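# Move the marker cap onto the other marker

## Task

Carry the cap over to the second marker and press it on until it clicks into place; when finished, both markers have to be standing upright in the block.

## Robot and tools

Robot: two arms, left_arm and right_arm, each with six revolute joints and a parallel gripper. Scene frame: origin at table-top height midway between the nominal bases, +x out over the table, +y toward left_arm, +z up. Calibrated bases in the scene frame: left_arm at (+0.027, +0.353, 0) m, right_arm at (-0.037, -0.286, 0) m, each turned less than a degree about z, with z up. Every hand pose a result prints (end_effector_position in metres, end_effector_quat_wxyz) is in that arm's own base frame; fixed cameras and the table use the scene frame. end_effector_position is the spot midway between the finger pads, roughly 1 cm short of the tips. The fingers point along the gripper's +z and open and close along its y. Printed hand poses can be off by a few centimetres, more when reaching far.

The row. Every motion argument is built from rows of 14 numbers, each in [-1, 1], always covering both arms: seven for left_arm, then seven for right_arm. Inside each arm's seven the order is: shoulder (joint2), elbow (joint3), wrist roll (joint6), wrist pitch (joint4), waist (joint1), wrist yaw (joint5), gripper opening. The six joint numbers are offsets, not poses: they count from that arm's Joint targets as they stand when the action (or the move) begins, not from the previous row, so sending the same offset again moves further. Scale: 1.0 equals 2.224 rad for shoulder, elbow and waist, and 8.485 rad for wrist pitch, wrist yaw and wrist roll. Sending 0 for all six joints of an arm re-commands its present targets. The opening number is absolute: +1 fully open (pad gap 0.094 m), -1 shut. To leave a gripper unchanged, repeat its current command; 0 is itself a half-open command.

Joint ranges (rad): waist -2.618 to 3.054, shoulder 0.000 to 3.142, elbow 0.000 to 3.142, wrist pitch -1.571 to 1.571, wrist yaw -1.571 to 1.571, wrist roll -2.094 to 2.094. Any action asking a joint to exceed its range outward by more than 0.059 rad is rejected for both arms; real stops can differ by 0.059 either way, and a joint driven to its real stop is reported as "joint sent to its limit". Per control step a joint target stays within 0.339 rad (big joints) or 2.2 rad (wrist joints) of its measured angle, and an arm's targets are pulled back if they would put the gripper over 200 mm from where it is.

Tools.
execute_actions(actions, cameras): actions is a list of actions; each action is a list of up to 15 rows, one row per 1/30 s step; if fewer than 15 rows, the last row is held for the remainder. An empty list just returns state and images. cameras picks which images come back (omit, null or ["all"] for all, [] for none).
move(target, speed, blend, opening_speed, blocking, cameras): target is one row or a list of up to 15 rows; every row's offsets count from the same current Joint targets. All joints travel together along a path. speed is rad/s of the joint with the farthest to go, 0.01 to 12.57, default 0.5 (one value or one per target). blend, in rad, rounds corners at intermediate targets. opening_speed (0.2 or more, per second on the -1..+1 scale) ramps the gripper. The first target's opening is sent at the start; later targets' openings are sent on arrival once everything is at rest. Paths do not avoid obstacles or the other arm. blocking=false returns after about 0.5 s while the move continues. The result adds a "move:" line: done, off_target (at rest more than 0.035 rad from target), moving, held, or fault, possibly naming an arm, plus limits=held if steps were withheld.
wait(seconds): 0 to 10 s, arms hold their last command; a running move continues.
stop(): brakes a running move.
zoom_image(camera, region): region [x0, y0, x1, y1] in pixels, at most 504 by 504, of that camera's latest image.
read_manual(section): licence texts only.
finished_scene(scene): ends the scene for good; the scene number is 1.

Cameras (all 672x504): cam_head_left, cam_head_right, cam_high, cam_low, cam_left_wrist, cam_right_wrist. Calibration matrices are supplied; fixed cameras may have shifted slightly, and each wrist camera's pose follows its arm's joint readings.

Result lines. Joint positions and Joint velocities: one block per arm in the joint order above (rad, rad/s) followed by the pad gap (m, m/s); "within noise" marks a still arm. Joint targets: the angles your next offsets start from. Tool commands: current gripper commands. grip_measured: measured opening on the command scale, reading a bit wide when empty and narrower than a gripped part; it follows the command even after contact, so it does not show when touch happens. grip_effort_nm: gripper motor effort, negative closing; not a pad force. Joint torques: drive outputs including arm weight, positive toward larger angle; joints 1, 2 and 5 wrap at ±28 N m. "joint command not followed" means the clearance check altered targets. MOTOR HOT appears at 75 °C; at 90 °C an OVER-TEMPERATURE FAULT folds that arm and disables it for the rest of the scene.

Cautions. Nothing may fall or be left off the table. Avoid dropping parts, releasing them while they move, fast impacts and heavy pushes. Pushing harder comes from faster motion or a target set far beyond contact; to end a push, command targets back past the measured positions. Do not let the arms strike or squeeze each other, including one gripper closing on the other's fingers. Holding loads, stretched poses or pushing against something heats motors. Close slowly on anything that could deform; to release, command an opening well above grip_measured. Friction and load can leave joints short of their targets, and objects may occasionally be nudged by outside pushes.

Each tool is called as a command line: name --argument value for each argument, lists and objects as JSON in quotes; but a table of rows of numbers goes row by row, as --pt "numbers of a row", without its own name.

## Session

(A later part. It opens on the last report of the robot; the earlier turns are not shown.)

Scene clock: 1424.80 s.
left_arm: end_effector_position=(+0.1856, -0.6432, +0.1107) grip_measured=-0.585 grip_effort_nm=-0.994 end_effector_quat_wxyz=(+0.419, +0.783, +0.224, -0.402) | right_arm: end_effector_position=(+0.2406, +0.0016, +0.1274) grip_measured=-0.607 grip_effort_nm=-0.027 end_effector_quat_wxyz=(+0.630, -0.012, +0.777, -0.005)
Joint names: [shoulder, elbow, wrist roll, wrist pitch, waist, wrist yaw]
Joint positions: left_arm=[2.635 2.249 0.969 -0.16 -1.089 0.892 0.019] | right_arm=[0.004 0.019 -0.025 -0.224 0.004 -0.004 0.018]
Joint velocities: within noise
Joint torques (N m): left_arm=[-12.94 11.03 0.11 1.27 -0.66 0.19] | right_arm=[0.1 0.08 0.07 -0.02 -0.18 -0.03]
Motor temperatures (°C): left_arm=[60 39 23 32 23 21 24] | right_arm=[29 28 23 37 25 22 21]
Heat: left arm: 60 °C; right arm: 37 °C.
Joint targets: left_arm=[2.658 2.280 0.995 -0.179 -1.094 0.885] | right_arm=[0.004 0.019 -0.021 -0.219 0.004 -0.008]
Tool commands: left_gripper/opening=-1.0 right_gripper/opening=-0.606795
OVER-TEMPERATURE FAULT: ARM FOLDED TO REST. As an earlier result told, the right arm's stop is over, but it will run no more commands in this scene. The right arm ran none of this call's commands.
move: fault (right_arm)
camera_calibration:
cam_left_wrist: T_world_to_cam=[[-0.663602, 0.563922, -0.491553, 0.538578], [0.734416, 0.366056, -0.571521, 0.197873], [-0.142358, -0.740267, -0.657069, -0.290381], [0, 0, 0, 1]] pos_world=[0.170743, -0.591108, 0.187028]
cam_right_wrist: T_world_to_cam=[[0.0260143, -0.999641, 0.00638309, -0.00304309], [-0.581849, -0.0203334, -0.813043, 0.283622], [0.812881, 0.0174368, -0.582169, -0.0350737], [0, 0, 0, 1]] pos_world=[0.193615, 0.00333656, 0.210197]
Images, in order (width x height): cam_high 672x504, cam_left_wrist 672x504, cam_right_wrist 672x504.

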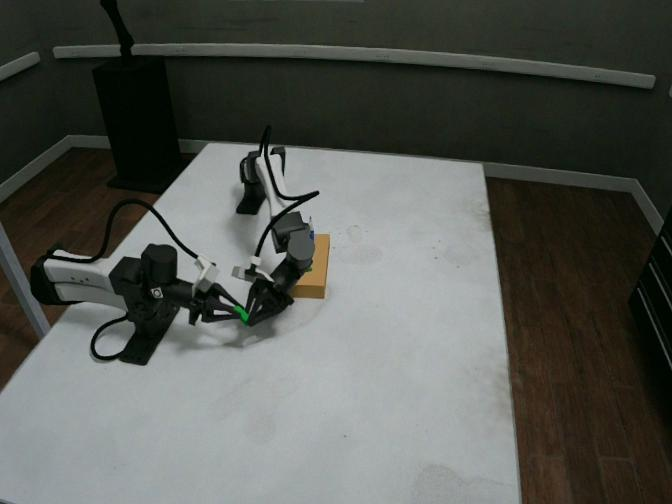

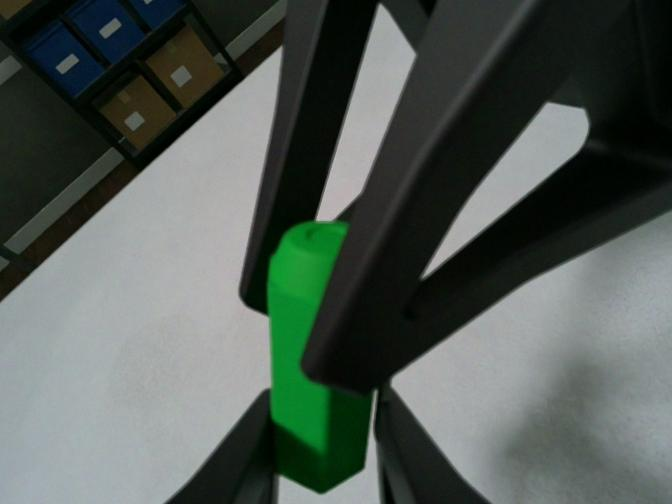

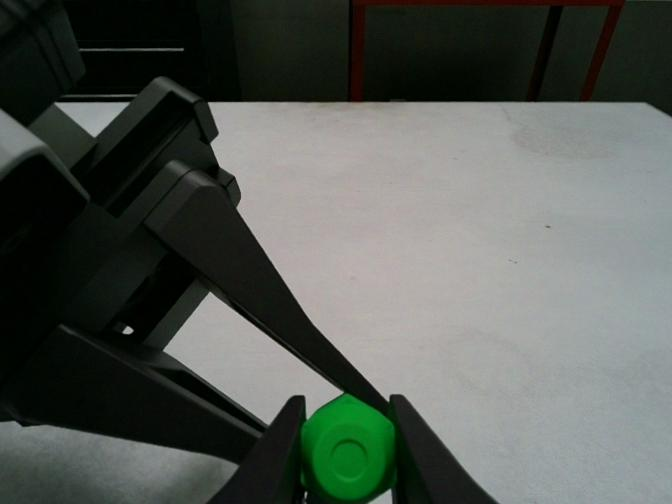

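move --pt "0.02203 0.03085 0 -0.00231 0.02041 0.00412 -1.0 0 0 0 0 0 0 -0.6" --pt "-0.16187 -0.12185 0.0028 -0.01014 0.0607 0.01355 -1.0 0 0 0 0 0 0 -0.6" --speed '[0.15, 0.4]'

zoom_image --camera "cam_left_wrist" --region '[150, 100, 550, 500]'

Scene clock: 1440.07 s.
left_arm: end_effector_position=(+0.2249, -0.5640, +0.1906) grip_measured=-0.588 grip_effort_nm=-0.989 end_effector_quat_wxyz=(+0.417, +0.772, +0.259, -0.403) | right_arm: end_effector_position=(+0.2346, +0.0479, +0.1275) grip_measured=-0.562 grip_effort_nm=-0.027 end_effector_quat_wxyz=(+0.623, -0.087, +0.771, +0.097)
Joint names: [shoulder, elbow, wrist roll, wrist pitch, waist, wrist yaw]
Joint positions: left_arm=[2.315 2.002 1.006 -0.301 -0.956 0.969 0.019] | right_arm=[0.004 0.019 -0.003 -0.227 0.049 -0.213 0.021]
Joint velocities: within noise
Joint torques (N m): left_arm=[-14.67 8.64 -0.03 1.7 -0.34 0.61] | right_arm=[0.23 0.16 0.04 -0.05 -0.24 -0.02]
Motor temperatures (°C): left_arm=[60 39 23 33 23 21 25] | right_arm=[29 28 23 37 25 22 21]
Heat: left arm: 60 °C; right arm: 37 °C.
Joint targets: left_arm=[2.298 2.010 1.018 -0.265 -0.959 1.000] | right_arm=[0.004 0.019 -0.008 -0.221 0.049 -0.216]
Tool commands: left_gripper/opening=-1.0 right_gripper/opening=-0.562077
OVER-TEMPERATURE FAULT: ARM FOLDED TO REST. As an earlier result told, the right arm's stop is over, but it will run no more commands in this scene. The right arm ran none of this call's commands.
move: fault (right_arm), off_target (left_arm); left_arm: the wrist pitch is farthest, 0.036 rad from its target; right_arm: the wrist yaw is farthest, 0.205 rad from its target
camera_calibration:
cam_left_wrist: T_world_to_cam=[[-0.7138, 0.534907, -0.452067, 0.546686], [0.68863, 0.418462, -0.592181, 0.22954], [-0.127588, -0.734006, -0.667051, -0.171539], [0, 0, 0, 1]] pos_world=[0.21027, -0.514391, 0.268643]
cam_right_wrist: T_world_to_cam=[[0.267333, -0.961854, -0.0580491, -0.00688714], [-0.571589, -0.109789, -0.813162, 0.282971], [0.77577, 0.250565, -0.579135, -0.0337496], [0, 0, 0, 1]] pos_world=[0.189766, 0.0328991, 0.210156]

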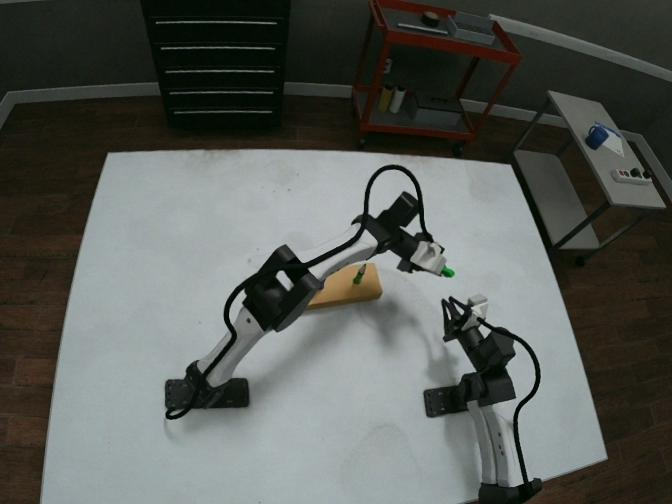

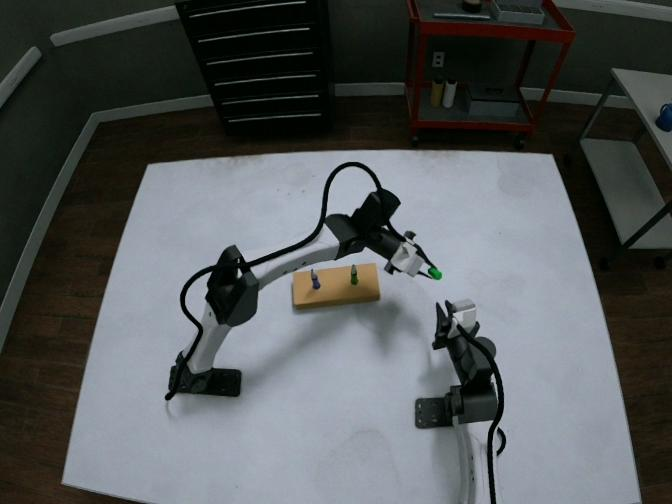

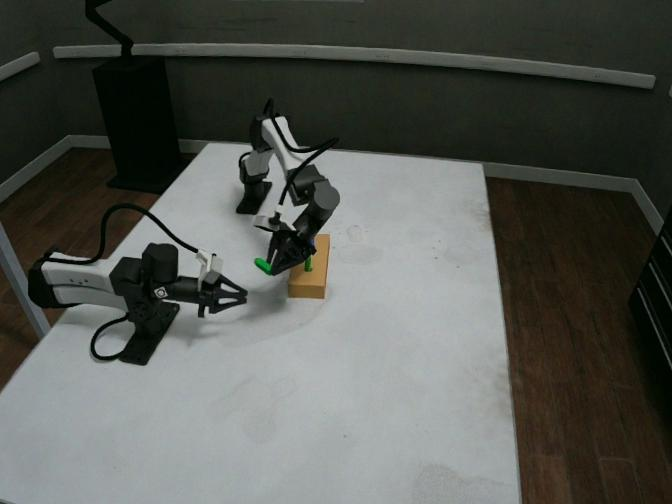

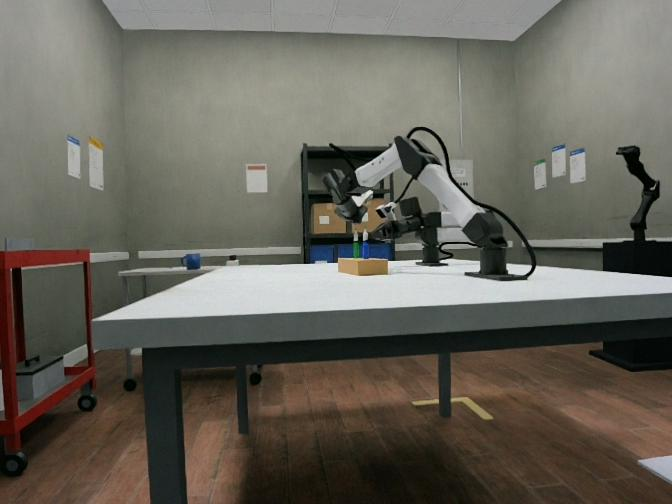

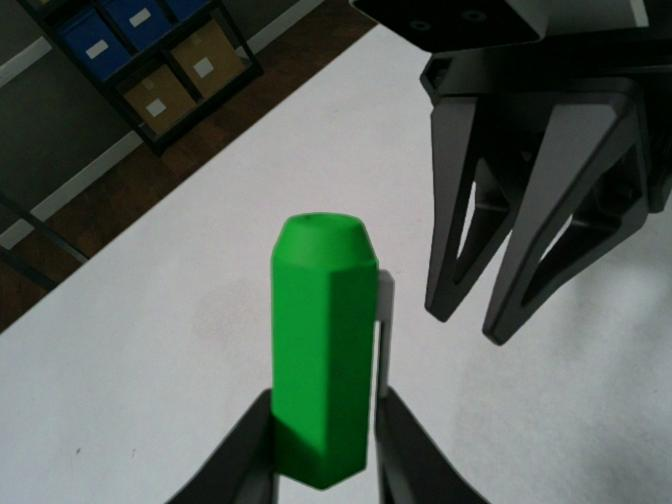

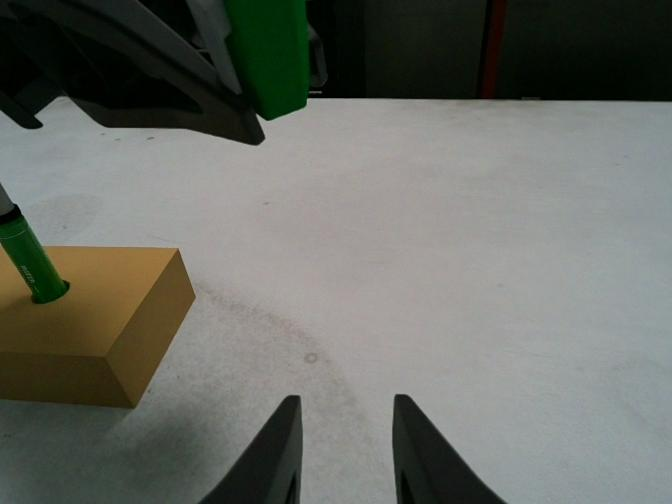

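Scaled by 1.260 from the camera's 672x504 image, which has a finer 960x720 frame.

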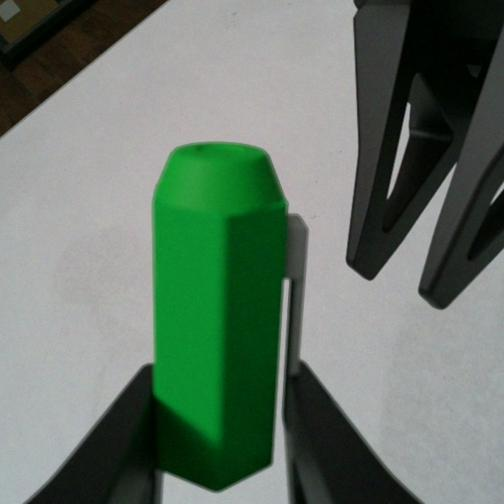

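move --pt "-0.13399 -0.0045 -0.01391 -0.0218 -0.01844 -0.02357 -1.0 0 0 0 0 0 0 -0.6" --pt "-0.35342 -0.47167 -0.11998 0.09617 -0.10746 -0.1954 -1.0 0 0 0 0 0 0 -0.6" --pt "-0.25495 -0.57599 -0.11998 0.15521 -0.10746 -0.19658 -1.0 0 0 0 0 0 0 -0.6" --speed '[0.8, 0.9, 0.4]' --blend '[0.1, 0.1, 0]'

zoom_image --camera "cam_head_left" --region '[300, 190, 420, 320]'

zoom_image --camera "cam_head_right" --region '[290, 190, 410, 320]'

zoom_image --camera "cam_high" --region '[250, 160, 370, 310]'

zoom_image --camera "cam_low" --region '[310, 180, 430, 300]'

Scene clock: 1523.87 s.
left_arm: end_effector_position=(+0.2667, -0.3838, +0.2074) grip_measured=-0.588 grip_effort_nm=-0.999 end_effector_quat_wxyz=(+0.688, +0.190, +0.677, -0.178) | right_arm: end_effector_position=(+0.2346, +0.0479, +0.1275) grip_measured=-0.562 grip_effort_nm=-0.032 end_effector_quat_wxyz=(+0.623, -0.087, +0.771, +0.097)
Joint names: [shoulder, elbow, wrist roll, wrist pitch, waist, wrist yaw]
Joint positions: left_arm=[1.721 0.742 0.028 0.992 -1.192 -0.665 0.019] | right_arm=[0.004 0.019 -0.003 -0.227 0.049 -0.213 0.021]
Joint velocities: within noise
Joint torques (N m): left_arm=[-6.64 5.37 -0.32 2.28 -0.55 0.01] | right_arm=[0.1 0.2 0.03 -0.05 -0.16 -0.01]
Motor temperatures (°C): left_arm=[64 37 23 36 23 21 26] | right_arm=[28 26 23 34 25 22 21]
Heat: left arm: 64 °C; right arm: 34 °C.
Joint targets: left_arm=[1.731 0.728 0.000 1.051 -1.198 -0.668] | right_arm=[0.004 0.019 -0.008 -0.221 0.049 -0.216]
Tool commands: left_gripper/opening=-1.0 right_gripper/opening=-0.562077
OVER-TEMPERATURE FAULT: ARM FOLDED TO REST. As an earlier result told, the right arm's stop is over, but it will run no more commands in this scene. The right arm ran none of this call's commands.
move: fault (right_arm), off_target (left_arm); left_arm: the wrist pitch is farthest, 0.060 rad from its target
camera_calibration:
cam_left_wrist: T_world_to_cam=[[-0.518716, -0.853615, -0.047693, -0.181096], [-0.349739, 0.262768, -0.899241, 0.416107], [0.780138, -0.449771, -0.434845, -0.203847], [0, 0, 0, 1]] pos_world=[0.21062, -0.355611, 0.276902]
cam_right_wrist: T_world_to_cam=[[0.267333, -0.961854, -0.0580491, -0.00688714], [-0.571589, -0.109789, -0.813162, 0.282971], [0.77577, 0.250565, -0.579135, -0.0337496], [0, 0, 0, 1]] pos_world=[0.189766, 0.0328991, 0.210156]

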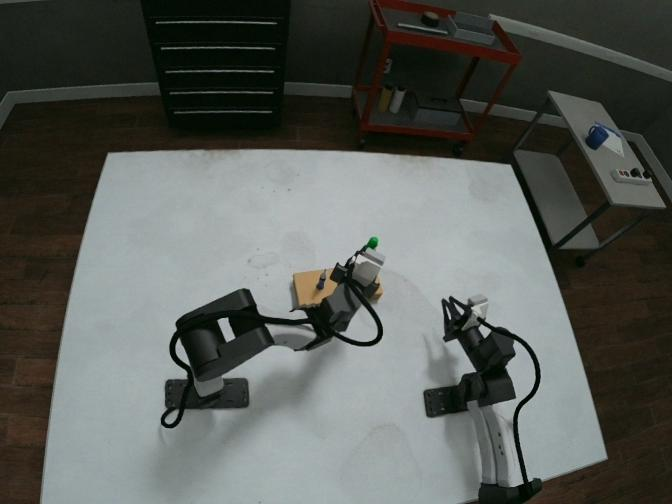

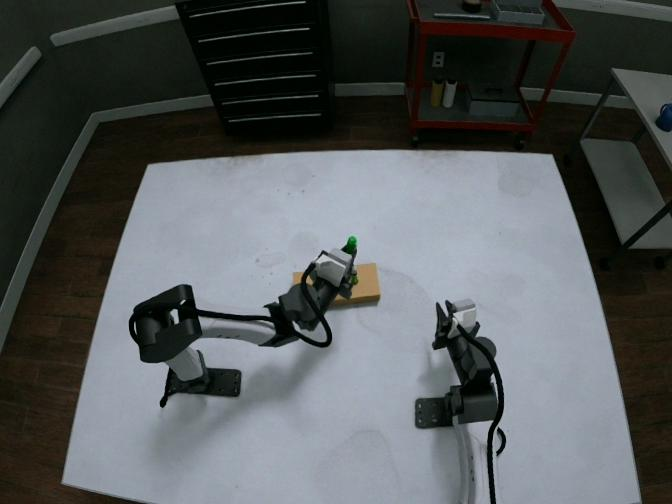

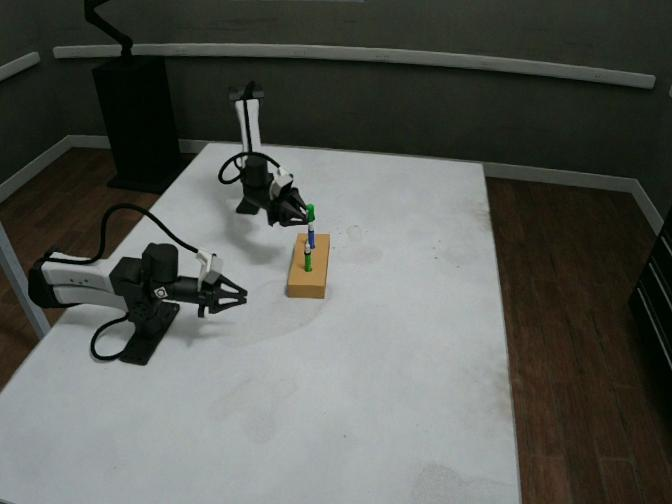

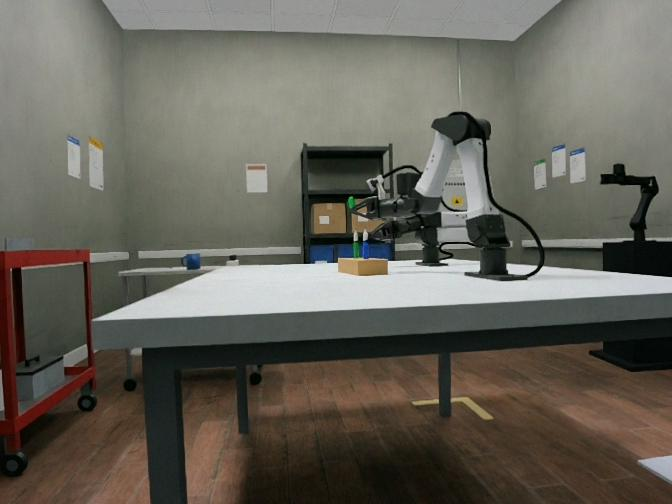

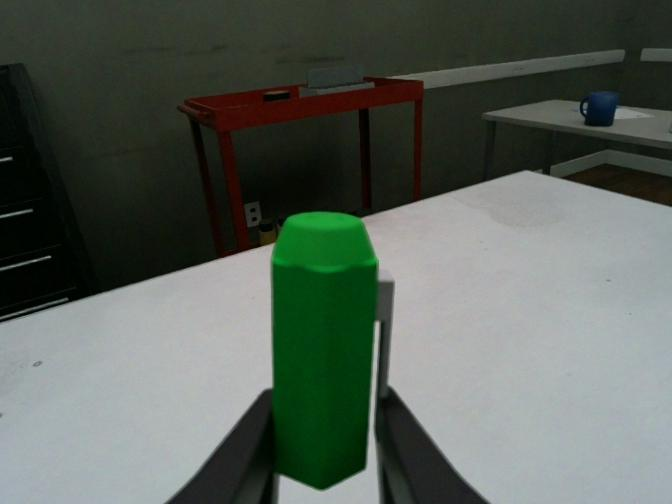

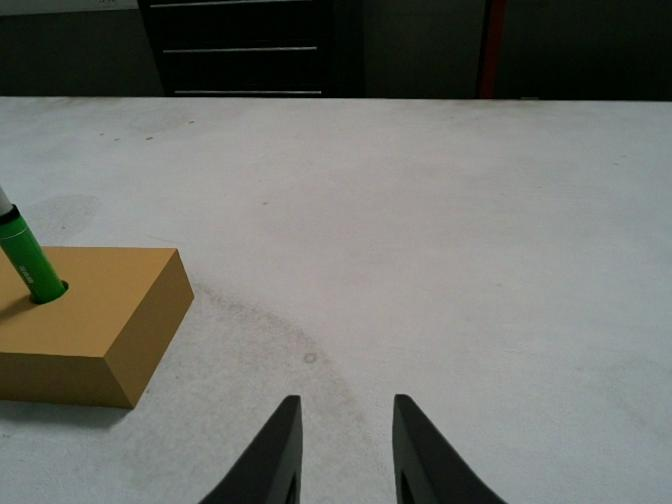

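Scaled by 3.877 from the camera's 672x504 image, which has a finer 960x720 frame.

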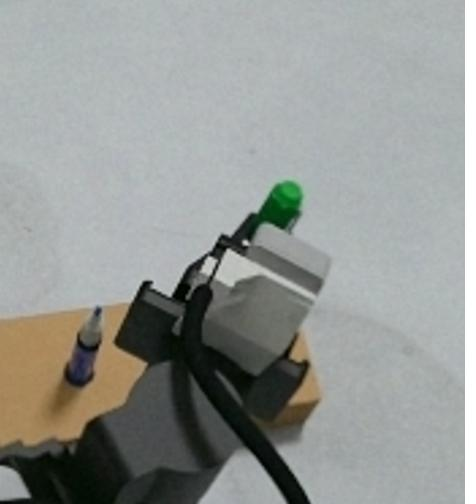

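Scaled by 3.877 from the camera's 672x504 image, which has a finer 960x720 frame.

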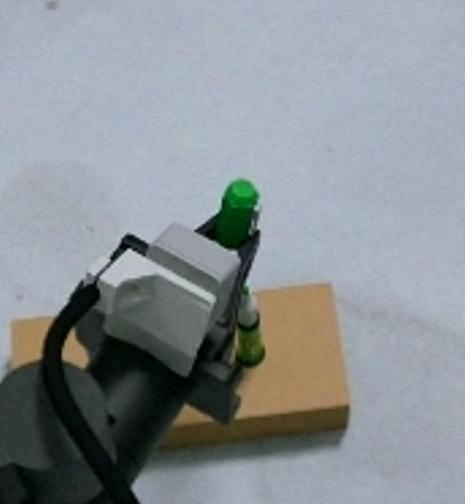

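Scaled by 3.360 from the camera's 672x504 image, which has a finer 960x720 frame.

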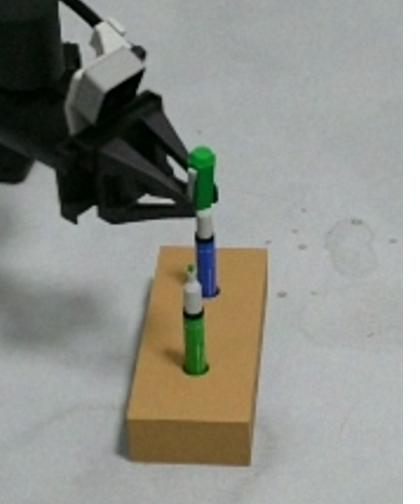

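Scaled by 4.200 from the camera's 672x504 image, which has a finer 960x720 frame.

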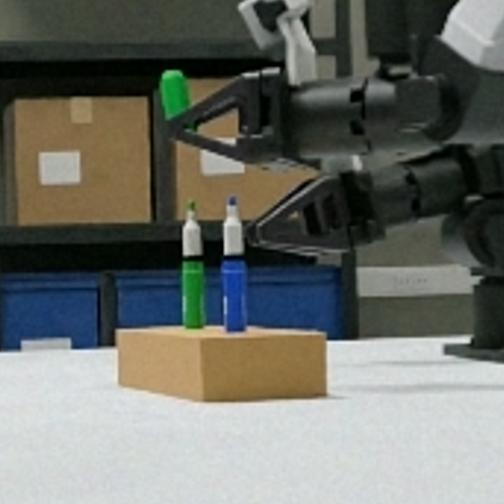

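move --pt "-0.09847 0.10477 0 -0.05893 0 0 -1.0 0 0 0 0 0 0 -0.6" --pt "-0.02361 0.3071 0 -0.26442 0.44874 0.07873 -1.0 0 0 0 0 0 0 -0.6" --pt "0.14488 0.40364 0 -0.28869 0.44874 0.07873 -1.0 0 0 0 0 0 0 -0.6" --speed '[0.8, 1.0, 0.4]' --blend '[0.15, 0.05, 0]'

zoom_image --camera "cam_high" --region '[230, 100, 430, 280]'

zoom_image --camera "cam_low" --region '[280, 130, 480, 290]'

Scene clock: 1663.70 s.
left_arm: end_effector_position=(+0.3201, -0.0628, +0.0598) grip_measured=-0.588 grip_effort_nm=-0.994 end_effector_quat_wxyz=(-0.124, +0.103, +0.987, +0.017) | right_arm: end_effector_position=(+0.2346, +0.0479, +0.1275) grip_measured=-0.562 grip_effort_nm=-0.017 end_effector_quat_wxyz=(+0.623, -0.087, +0.771, +0.097)
Joint names: [shoulder, elbow, wrist roll, wrist pitch, waist, wrist yaw]
Joint positions: left_arm=[2.043 1.601 0.008 -1.379 -0.199 -0.01 0.019] | right_arm=[0.004 0.019 -0.003 -0.227 0.049 -0.213 0.021]
Joint velocities: within noise
Joint torques (N m): left_arm=[-8.61 8.66 -0.19 -0.4 -0.21 0.18] | right_arm=[0.23 0.16 0.04 -0.06 -0.18 -0.04]
Motor temperatures (°C): left_arm=[46 33 23 44 23 21 27] | right_arm=[27 24 23 31 25 22 21]
Heat: left arm: 46 °C; right arm: 31 °C.
Joint targets: left_arm=[2.053 1.626 0.000 -1.398 -0.200 0.001] | right_arm=[0.004 0.019 -0.008 -0.221 0.049 -0.216]
Tool commands: left_gripper/opening=-1.0 right_gripper/opening=-0.562077
OVER-TEMPERATURE FAULT: ARM FOLDED TO REST. As an earlier result told, the right arm's stop is over, but it will run no more commands in this scene. The right arm ran none of this call's commands.
move: fault (right_arm)
camera_calibration:
cam_left_wrist: T_world_to_cam=[[-0.229176, -0.973224, 0.0176941, 0.00948958], [-0.735126, 0.184966, 0.652209, 0.243362], [-0.638018, 0.136463, -0.757833, 0.344776], [0, 0, 0, 1]] pos_world=[0.40105, -0.0828276, 0.102392]
cam_right_wrist: T_world_to_cam=[[0.267333, -0.961854, -0.0580491, -0.00688714], [-0.571589, -0.109789, -0.813162, 0.282971], [0.77577, 0.250565, -0.579135, -0.0337496], [0, 0, 0, 1]] pos_world=[0.189766, 0.0328991, 0.210156]

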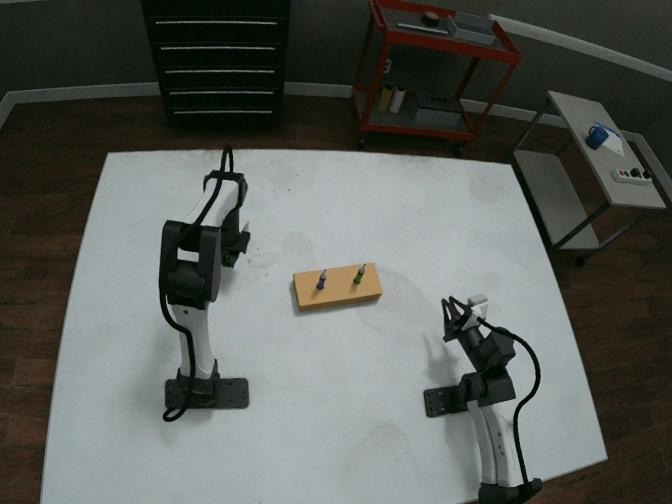

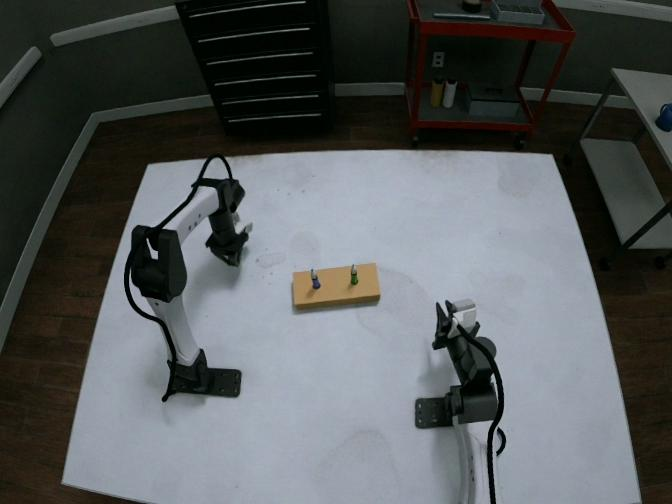

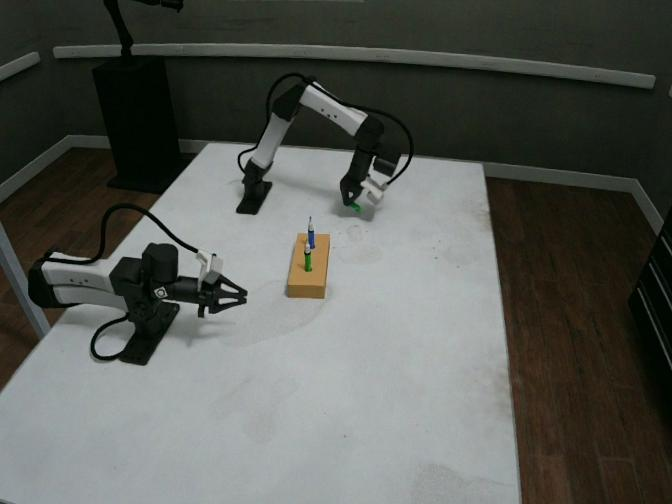

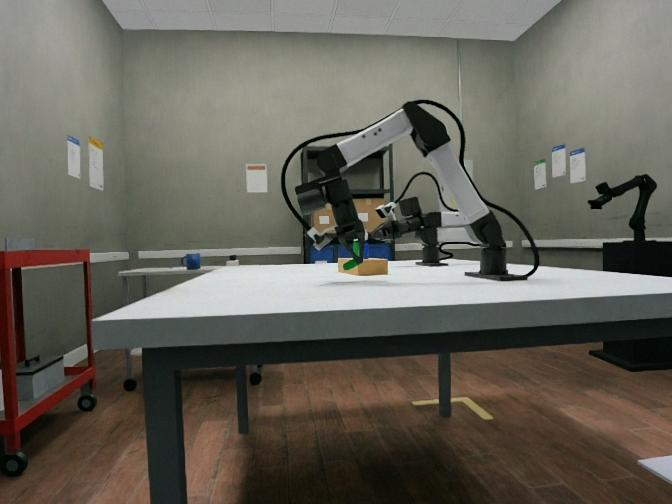

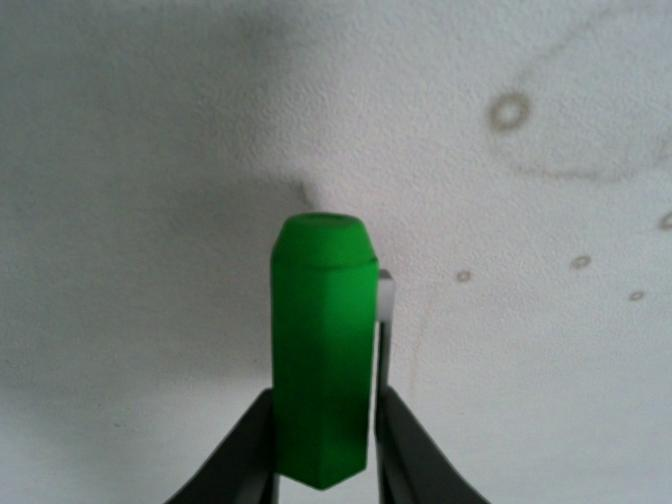

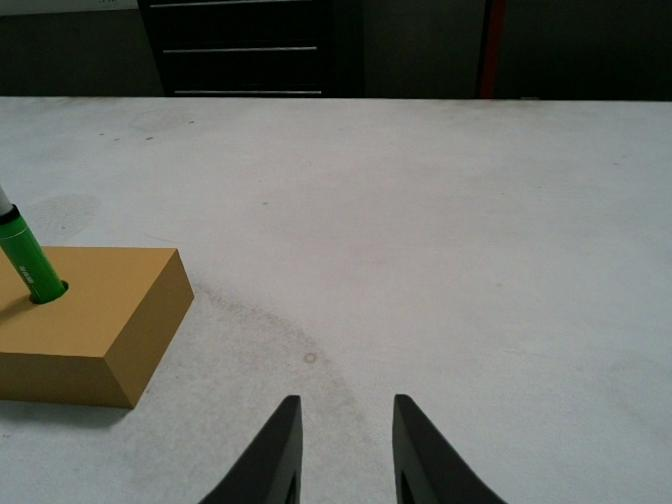

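Scaled by 2.520 from the camera's 672x504 image, which has a finer 960x720 frame.

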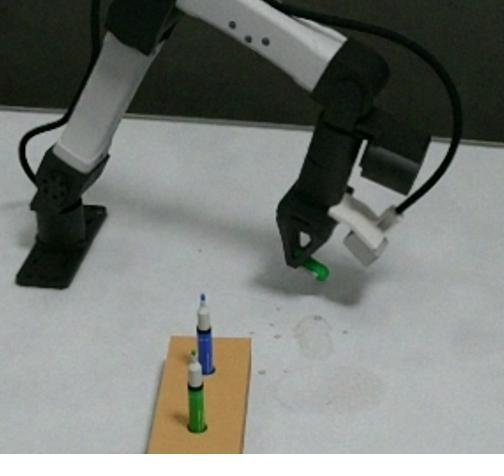

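Scaled by 2.520 from the camera's 672x504 image, which has a finer 960x720 frame.

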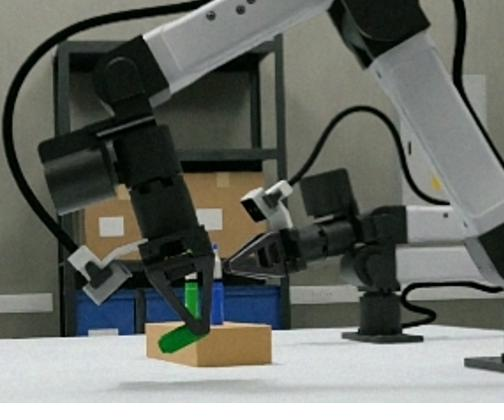

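move --target '[0.0063, -0.0391, 0, 0.0119, 0, 0, -1, 0, 0, 0, 0, 0, 0, -0.6]' --speed 0.2 --cameras '["cam_low", "cam_left_wrist", "cam_high"]'

Scene clock: 1691.60 s.
left_arm: end_effector_position=(+0.3220, -0.0632, +0.0430) grip_measured=-0.588 grip_effort_nm=-0.994 end_effector_quat_wxyz=(-0.118, +0.103, +0.987, +0.016) | right_arm: end_effector_position=(+0.2346, +0.0479, +0.1275) grip_measured=-0.562 grip_effort_nm=-0.027 end_effector_quat_wxyz=(+0.623, -0.087, +0.771, +0.097)
Joint names: [shoulder, elbow, wrist roll, wrist pitch, waist, wrist yaw]
Joint positions: left_arm=[2.054 1.552 0.008 -1.307 -0.199 -0.01 0.019] | right_arm=[0.004 0.019 -0.003 -0.227 0.049 -0.213 0.021]
Joint velocities: within noise
Joint torques (N m): left_arm=[-8.43 4.78 -0.26 -0.1 -0.17 0.18] | right_arm=[0.24 0.17 0.05 -0.05 -0.13 -0.05]
Motor temperatures (°C): left_arm=[51 36 23 38 23 21 27] | right_arm=[27 24 23 30 25 22 21]
Heat: left arm: 51 °C; right arm: 30 °C.
Joint targets: left_arm=[2.067 1.539 0.000 -1.297 -0.200 0.001] | right_arm=[0.004 0.019 -0.008 -0.221 0.049 -0.216]
Tool commands: left_gripper/opening=-1.0 right_gripper/opening=-0.562077
OVER-TEMPERATURE FAULT: ARM FOLDED TO REST. As an earlier result told, the right arm's stop is over, but it will run no more commands in this scene. The right arm ran none of this call's commands.
move: fault (right_arm)
camera_calibration:
cam_left_wrist: T_world_to_cam=[[-0.229382, -0.973182, 0.0173199, 0.00991795], [-0.742643, 0.18649, 0.643197, 0.25874], [-0.629178, 0.134675, -0.765505, 0.330609], [0, 0, 0, 1]] pos_world=[0.402439, -0.0831253, 0.0864904]
Images, in order (width x height): cam_high 672x504, cam_low 672x504, cam_left_wrist 672x504.

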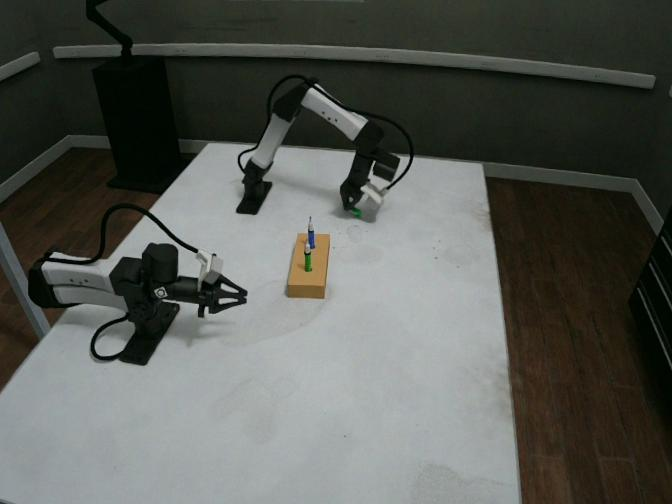

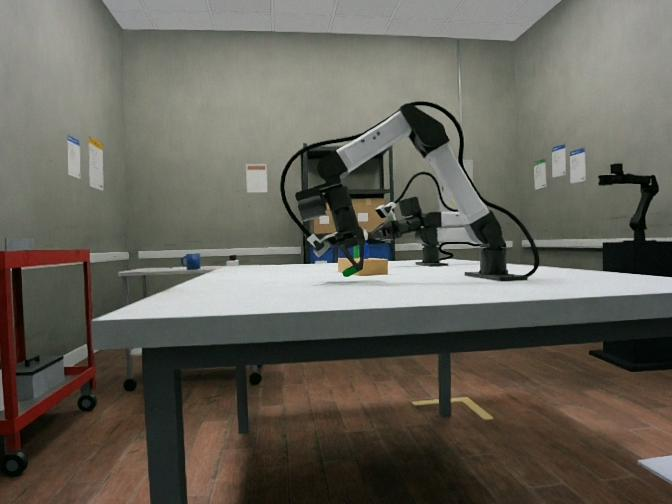

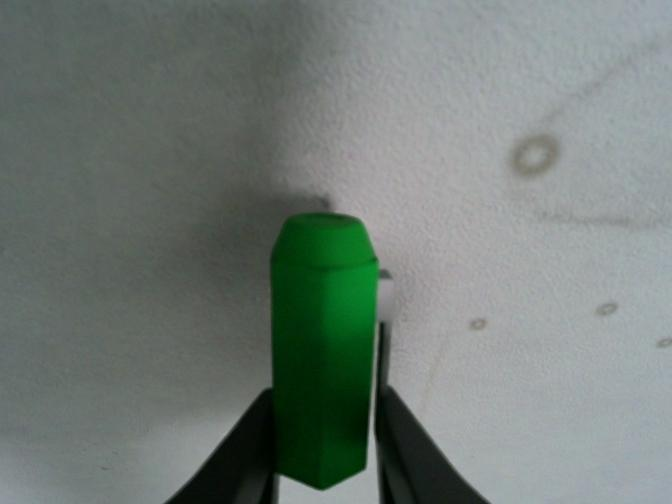

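zoom_image --camera "cam_low" --region '[290, 220, 410, 310]'

Scaled by 4.200 from the camera's 672x504 image, which has a finer 960x720 frame.

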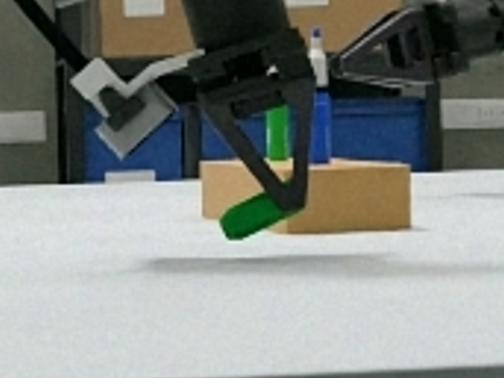

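move --target '[0.0037, -0.0096, 0, 0.0035, 0, 0, -1, 0, 0, 0, 0, 0, 0, -0.6]' --speed 0.1 --cameras '["cam_low", "cam_left_wrist"]'

zoom_image --camera "cam_low" --region '[290, 220, 410, 310]'

Scene clock: 1734.00 s.
left_arm: end_effector_position=(+0.3223, -0.0633, +0.0357) grip_measured=-0.588 grip_effort_nm=-0.994 end_effector_quat_wxyz=(-0.117, +0.103, +0.988, +0.016) | right_arm: end_effector_position=(+0.2346, +0.0479, +0.1275) grip_measured=-0.562 grip_effort_nm=-0.037 end_effector_quat_wxyz=(+0.623, -0.087, +0.771, +0.097)
Joint names: [shoulder, elbow, wrist roll, wrist pitch, waist, wrist yaw]
Joint positions: left_arm=[2.06 1.532 0.008 -1.278 -0.199 -0.01 0.019] | right_arm=[0.004 0.019 -0.003 -0.227 0.049 -0.213 0.021]
Joint velocities: within noise
Joint torques (N m): left_arm=[-8.31 4.67 -0.18 -0.11 -0.14 0.16] | right_arm=[0.23 0.17 0.04 -0.03 -0.13 -0.03]
Motor temperatures (°C): left_arm=[53 33 23 35 23 21 28] | right_arm=[26 23 23 29 25 22 21]
Heat: left arm: 53 °C; right arm: 29 °C.
Joint targets: left_arm=[2.075 1.518 0.000 -1.267 -0.200 0.001] | right_arm=[0.004 0.019 -0.008 -0.221 0.049 -0.216]
Tool commands: left_gripper/opening=-1.0 right_gripper/opening=-0.562077
OVER-TEMPERATURE FAULT: ARM FOLDED TO REST. As an earlier result told, the right arm's stop is over, but it will run no more commands in this scene. The right arm ran none of this call's commands.
move: fault (right_arm)
camera_calibration:
cam_left_wrist: T_world_to_cam=[[-0.22941, -0.973179, 0.0171542, 0.0101116], [-0.744463, 0.186793, 0.641001, 0.264386], [-0.627013, 0.134281, -0.767348, 0.32454], [0, 0, 0, 1]] pos_world=[0.402636, -0.0831248, 0.0793899]
Images, in order (width x height): cam_low 672x504, cam_left_wrist 672x504.

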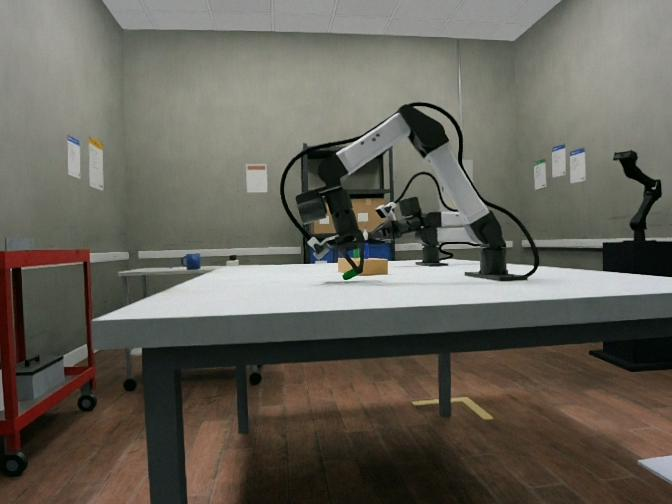

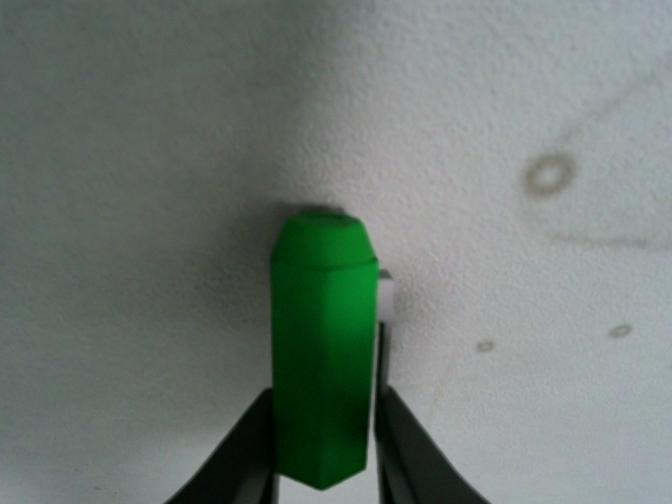

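Scaled by 4.200 from the camera's 672x504 image, which has a finer 960x720 frame.

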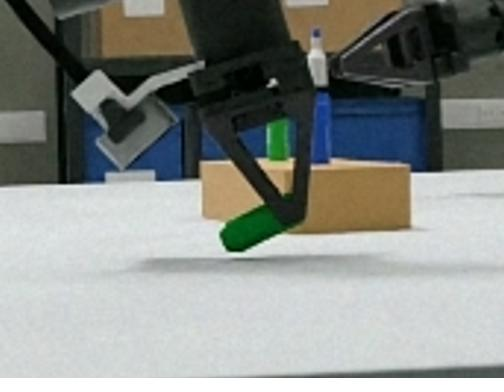

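move --target '[0.0037, -0.0096, 0, 0.0035, 0, 0, -1, 0, 0, 0, 0, 0, 0, -0.6]' --speed 0.1 --cameras '["cam_low", "cam_left_wrist"]'

zoom_image --camera "cam_low" --region '[290, 220, 410, 310]'

Scene clock: 1738.90 s.
left_arm: end_effector_position=(+0.3214, -0.0631, +0.0312) grip_measured=-0.588 grip_effort_nm=-0.989 end_effector_quat_wxyz=(-0.117, +0.103, +0.988, +0.016) | right_arm: end_effector_position=(+0.2346, +0.0479, +0.1275) grip_measured=-0.562 grip_effort_nm=-0.022 end_effector_quat_wxyz=(+0.623, -0.087, +0.771, +0.097)
Joint names: [shoulder, elbow, wrist roll, wrist pitch, waist, wrist yaw]
Joint positions: left_arm=[2.063 1.516 0.008 -1.261 -0.199 -0.01 0.019] | right_arm=[0.004 0.019 -0.003 -0.227 0.049 -0.213 0.021]
Joint velocities: within noise
Joint torques (N m): left_arm=[-7.98 4.21 -0.21 -0.02 -0.1 0.19] | right_arm=[0.09 0.09 0.05 -0.06 -0.18 -0.03]
Motor temperatures (°C): left_arm=[53 33 23 35 23 21 28] | right_arm=[26 23 23 29 25 22 21]
Heat: left arm: 53 °C; right arm: 29 °C.
Joint targets: left_arm=[2.083 1.497 0.000 -1.238 -0.200 0.001] | right_arm=[0.004 0.019 -0.008 -0.221 0.049 -0.216]
Tool commands: left_gripper/opening=-1.0 right_gripper/opening=-0.562077
OVER-TEMPERATURE FAULT: ARM FOLDED TO REST. As an earlier result told, the right arm's stop is over, but it will run no more commands in this scene. The right arm ran none of this call's commands.
move: fault (right_arm)
camera_calibration:
cam_left_wrist: T_world_to_cam=[[-0.229442, -0.973169, 0.0172447, 0.0100867], [-0.743951, 0.186769, 0.641603, 0.266329], [-0.627609, 0.134382, -0.766843, 0.32072], [0, 0, 0, 1]] pos_world=[0.401737, -0.0830248, 0.0748901]
Images, in order (width x height): cam_low 672x504, cam_left_wrist 672x504.

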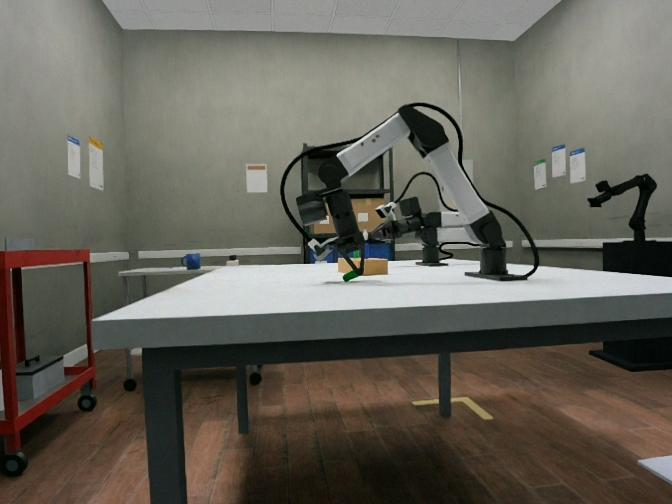

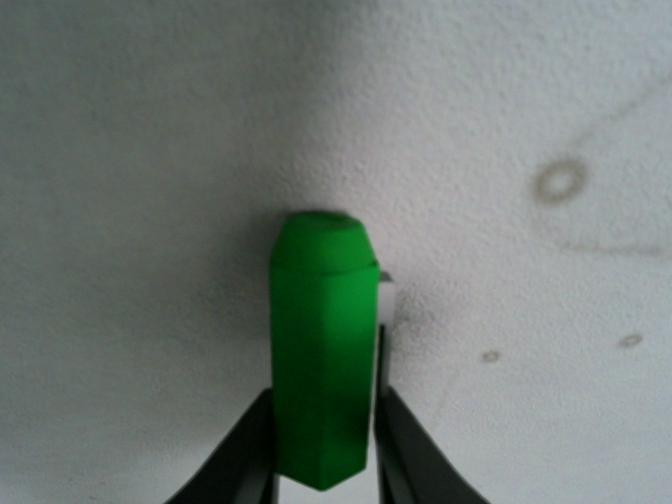

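Scaled by 4.200 from the camera's 672x504 image, which has a finer 960x720 frame.

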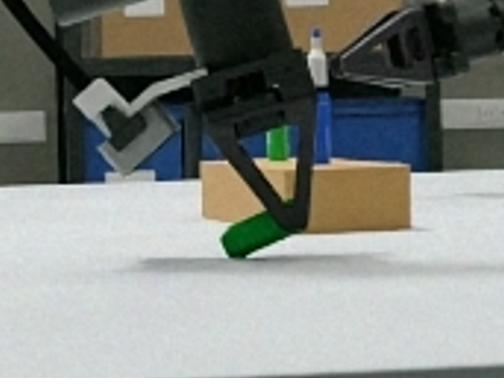

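move --target '[0.0037, -0.0096, 0, 0.0035, 0, 0, -1, 0, 0, 0, 0, 0, 0, -0.6]' --speed 0.1 --cameras '["cam_low", "cam_left_wrist"]'

zoom_image --camera "cam_low" --region '[290, 220, 410, 310]'

Scene clock: 1742.50 s.
left_arm: end_effector_position=(+0.3190, -0.0631, +0.0268) grip_measured=-0.588 grip_effort_nm=-0.994 end_effector_quat_wxyz=(-0.119, +0.104, +0.987, +0.015) | right_arm: end_effector_position=(+0.2346, +0.0479, +0.1275) grip_measured=-0.562 grip_effort_nm=-0.022 end_effector_quat_wxyz=(+0.623, -0.087, +0.771, +0.097)
Joint names: [shoulder, elbow, wrist roll, wrist pitch, waist, wrist yaw]
Joint positions: left_arm=[2.063 1.497 0.01 -1.246 -0.199 -0.007 0.019] | right_arm=[0.004 0.019 -0.003 -0.227 0.049 -0.213 0.021]
Joint velocities: within noise
Joint torques (N m): left_arm=[-7.1 3.9 -0.19 0.09 -0.28 0.2] | right_arm=[0.17 0.17 0.06 -0.06 -0.14 -0.04]
Motor temperatures (°C): left_arm=[52 33 23 35 23 21 28] | right_arm=[26 23 23 29 25 22 21]
Heat: left arm: 52 °C; right arm: 29 °C.
Joint targets: left_arm=[2.092 1.475 0.000 -1.208 -0.200 0.001] | right_arm=[0.004 0.019 -0.008 -0.221 0.049 -0.216]
Tool commands: left_gripper/opening=-1.0 right_gripper/opening=-0.562077
OVER-TEMPERATURE FAULT: ARM FOLDED TO REST. As an earlier result told, the right arm's stop is over, but it will run no more commands in this scene. The right arm ran none of this call's commands.
move: fault (right_arm), off_target (left_arm); left_arm: the wrist pitch is farthest, 0.038 rad from its target
camera_calibration:
cam_left_wrist: T_world_to_cam=[[-0.230048, -0.97296, 0.0206588, 0.00966332], [-0.741084, 0.188903, 0.644291, 0.266478], [-0.630771, 0.132908, -0.764502, 0.316652], [0, 0, 0, 1]] pos_world=[0.39944, -0.0830222, 0.0701925]
Images, in order (width x height): cam_low 672x504, cam_left_wrist 672x504.

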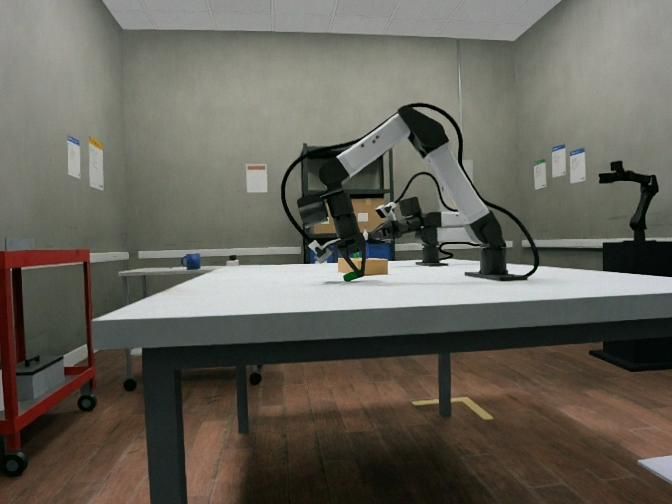

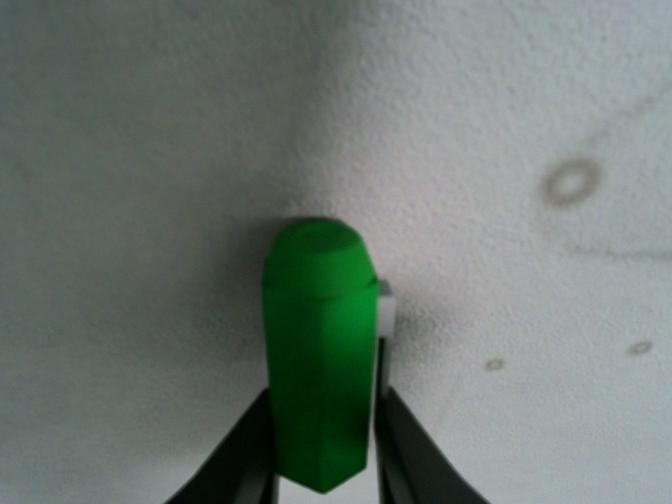

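Scaled by 4.200 from the camera's 672x504 image, which has a finer 960x720 frame.

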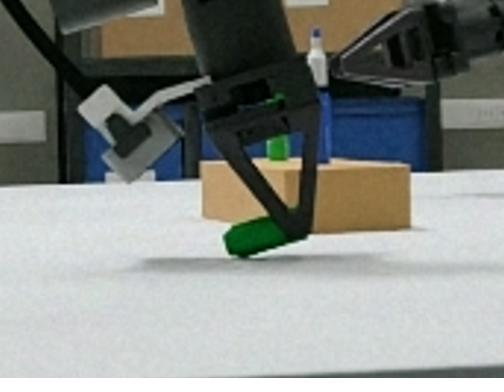

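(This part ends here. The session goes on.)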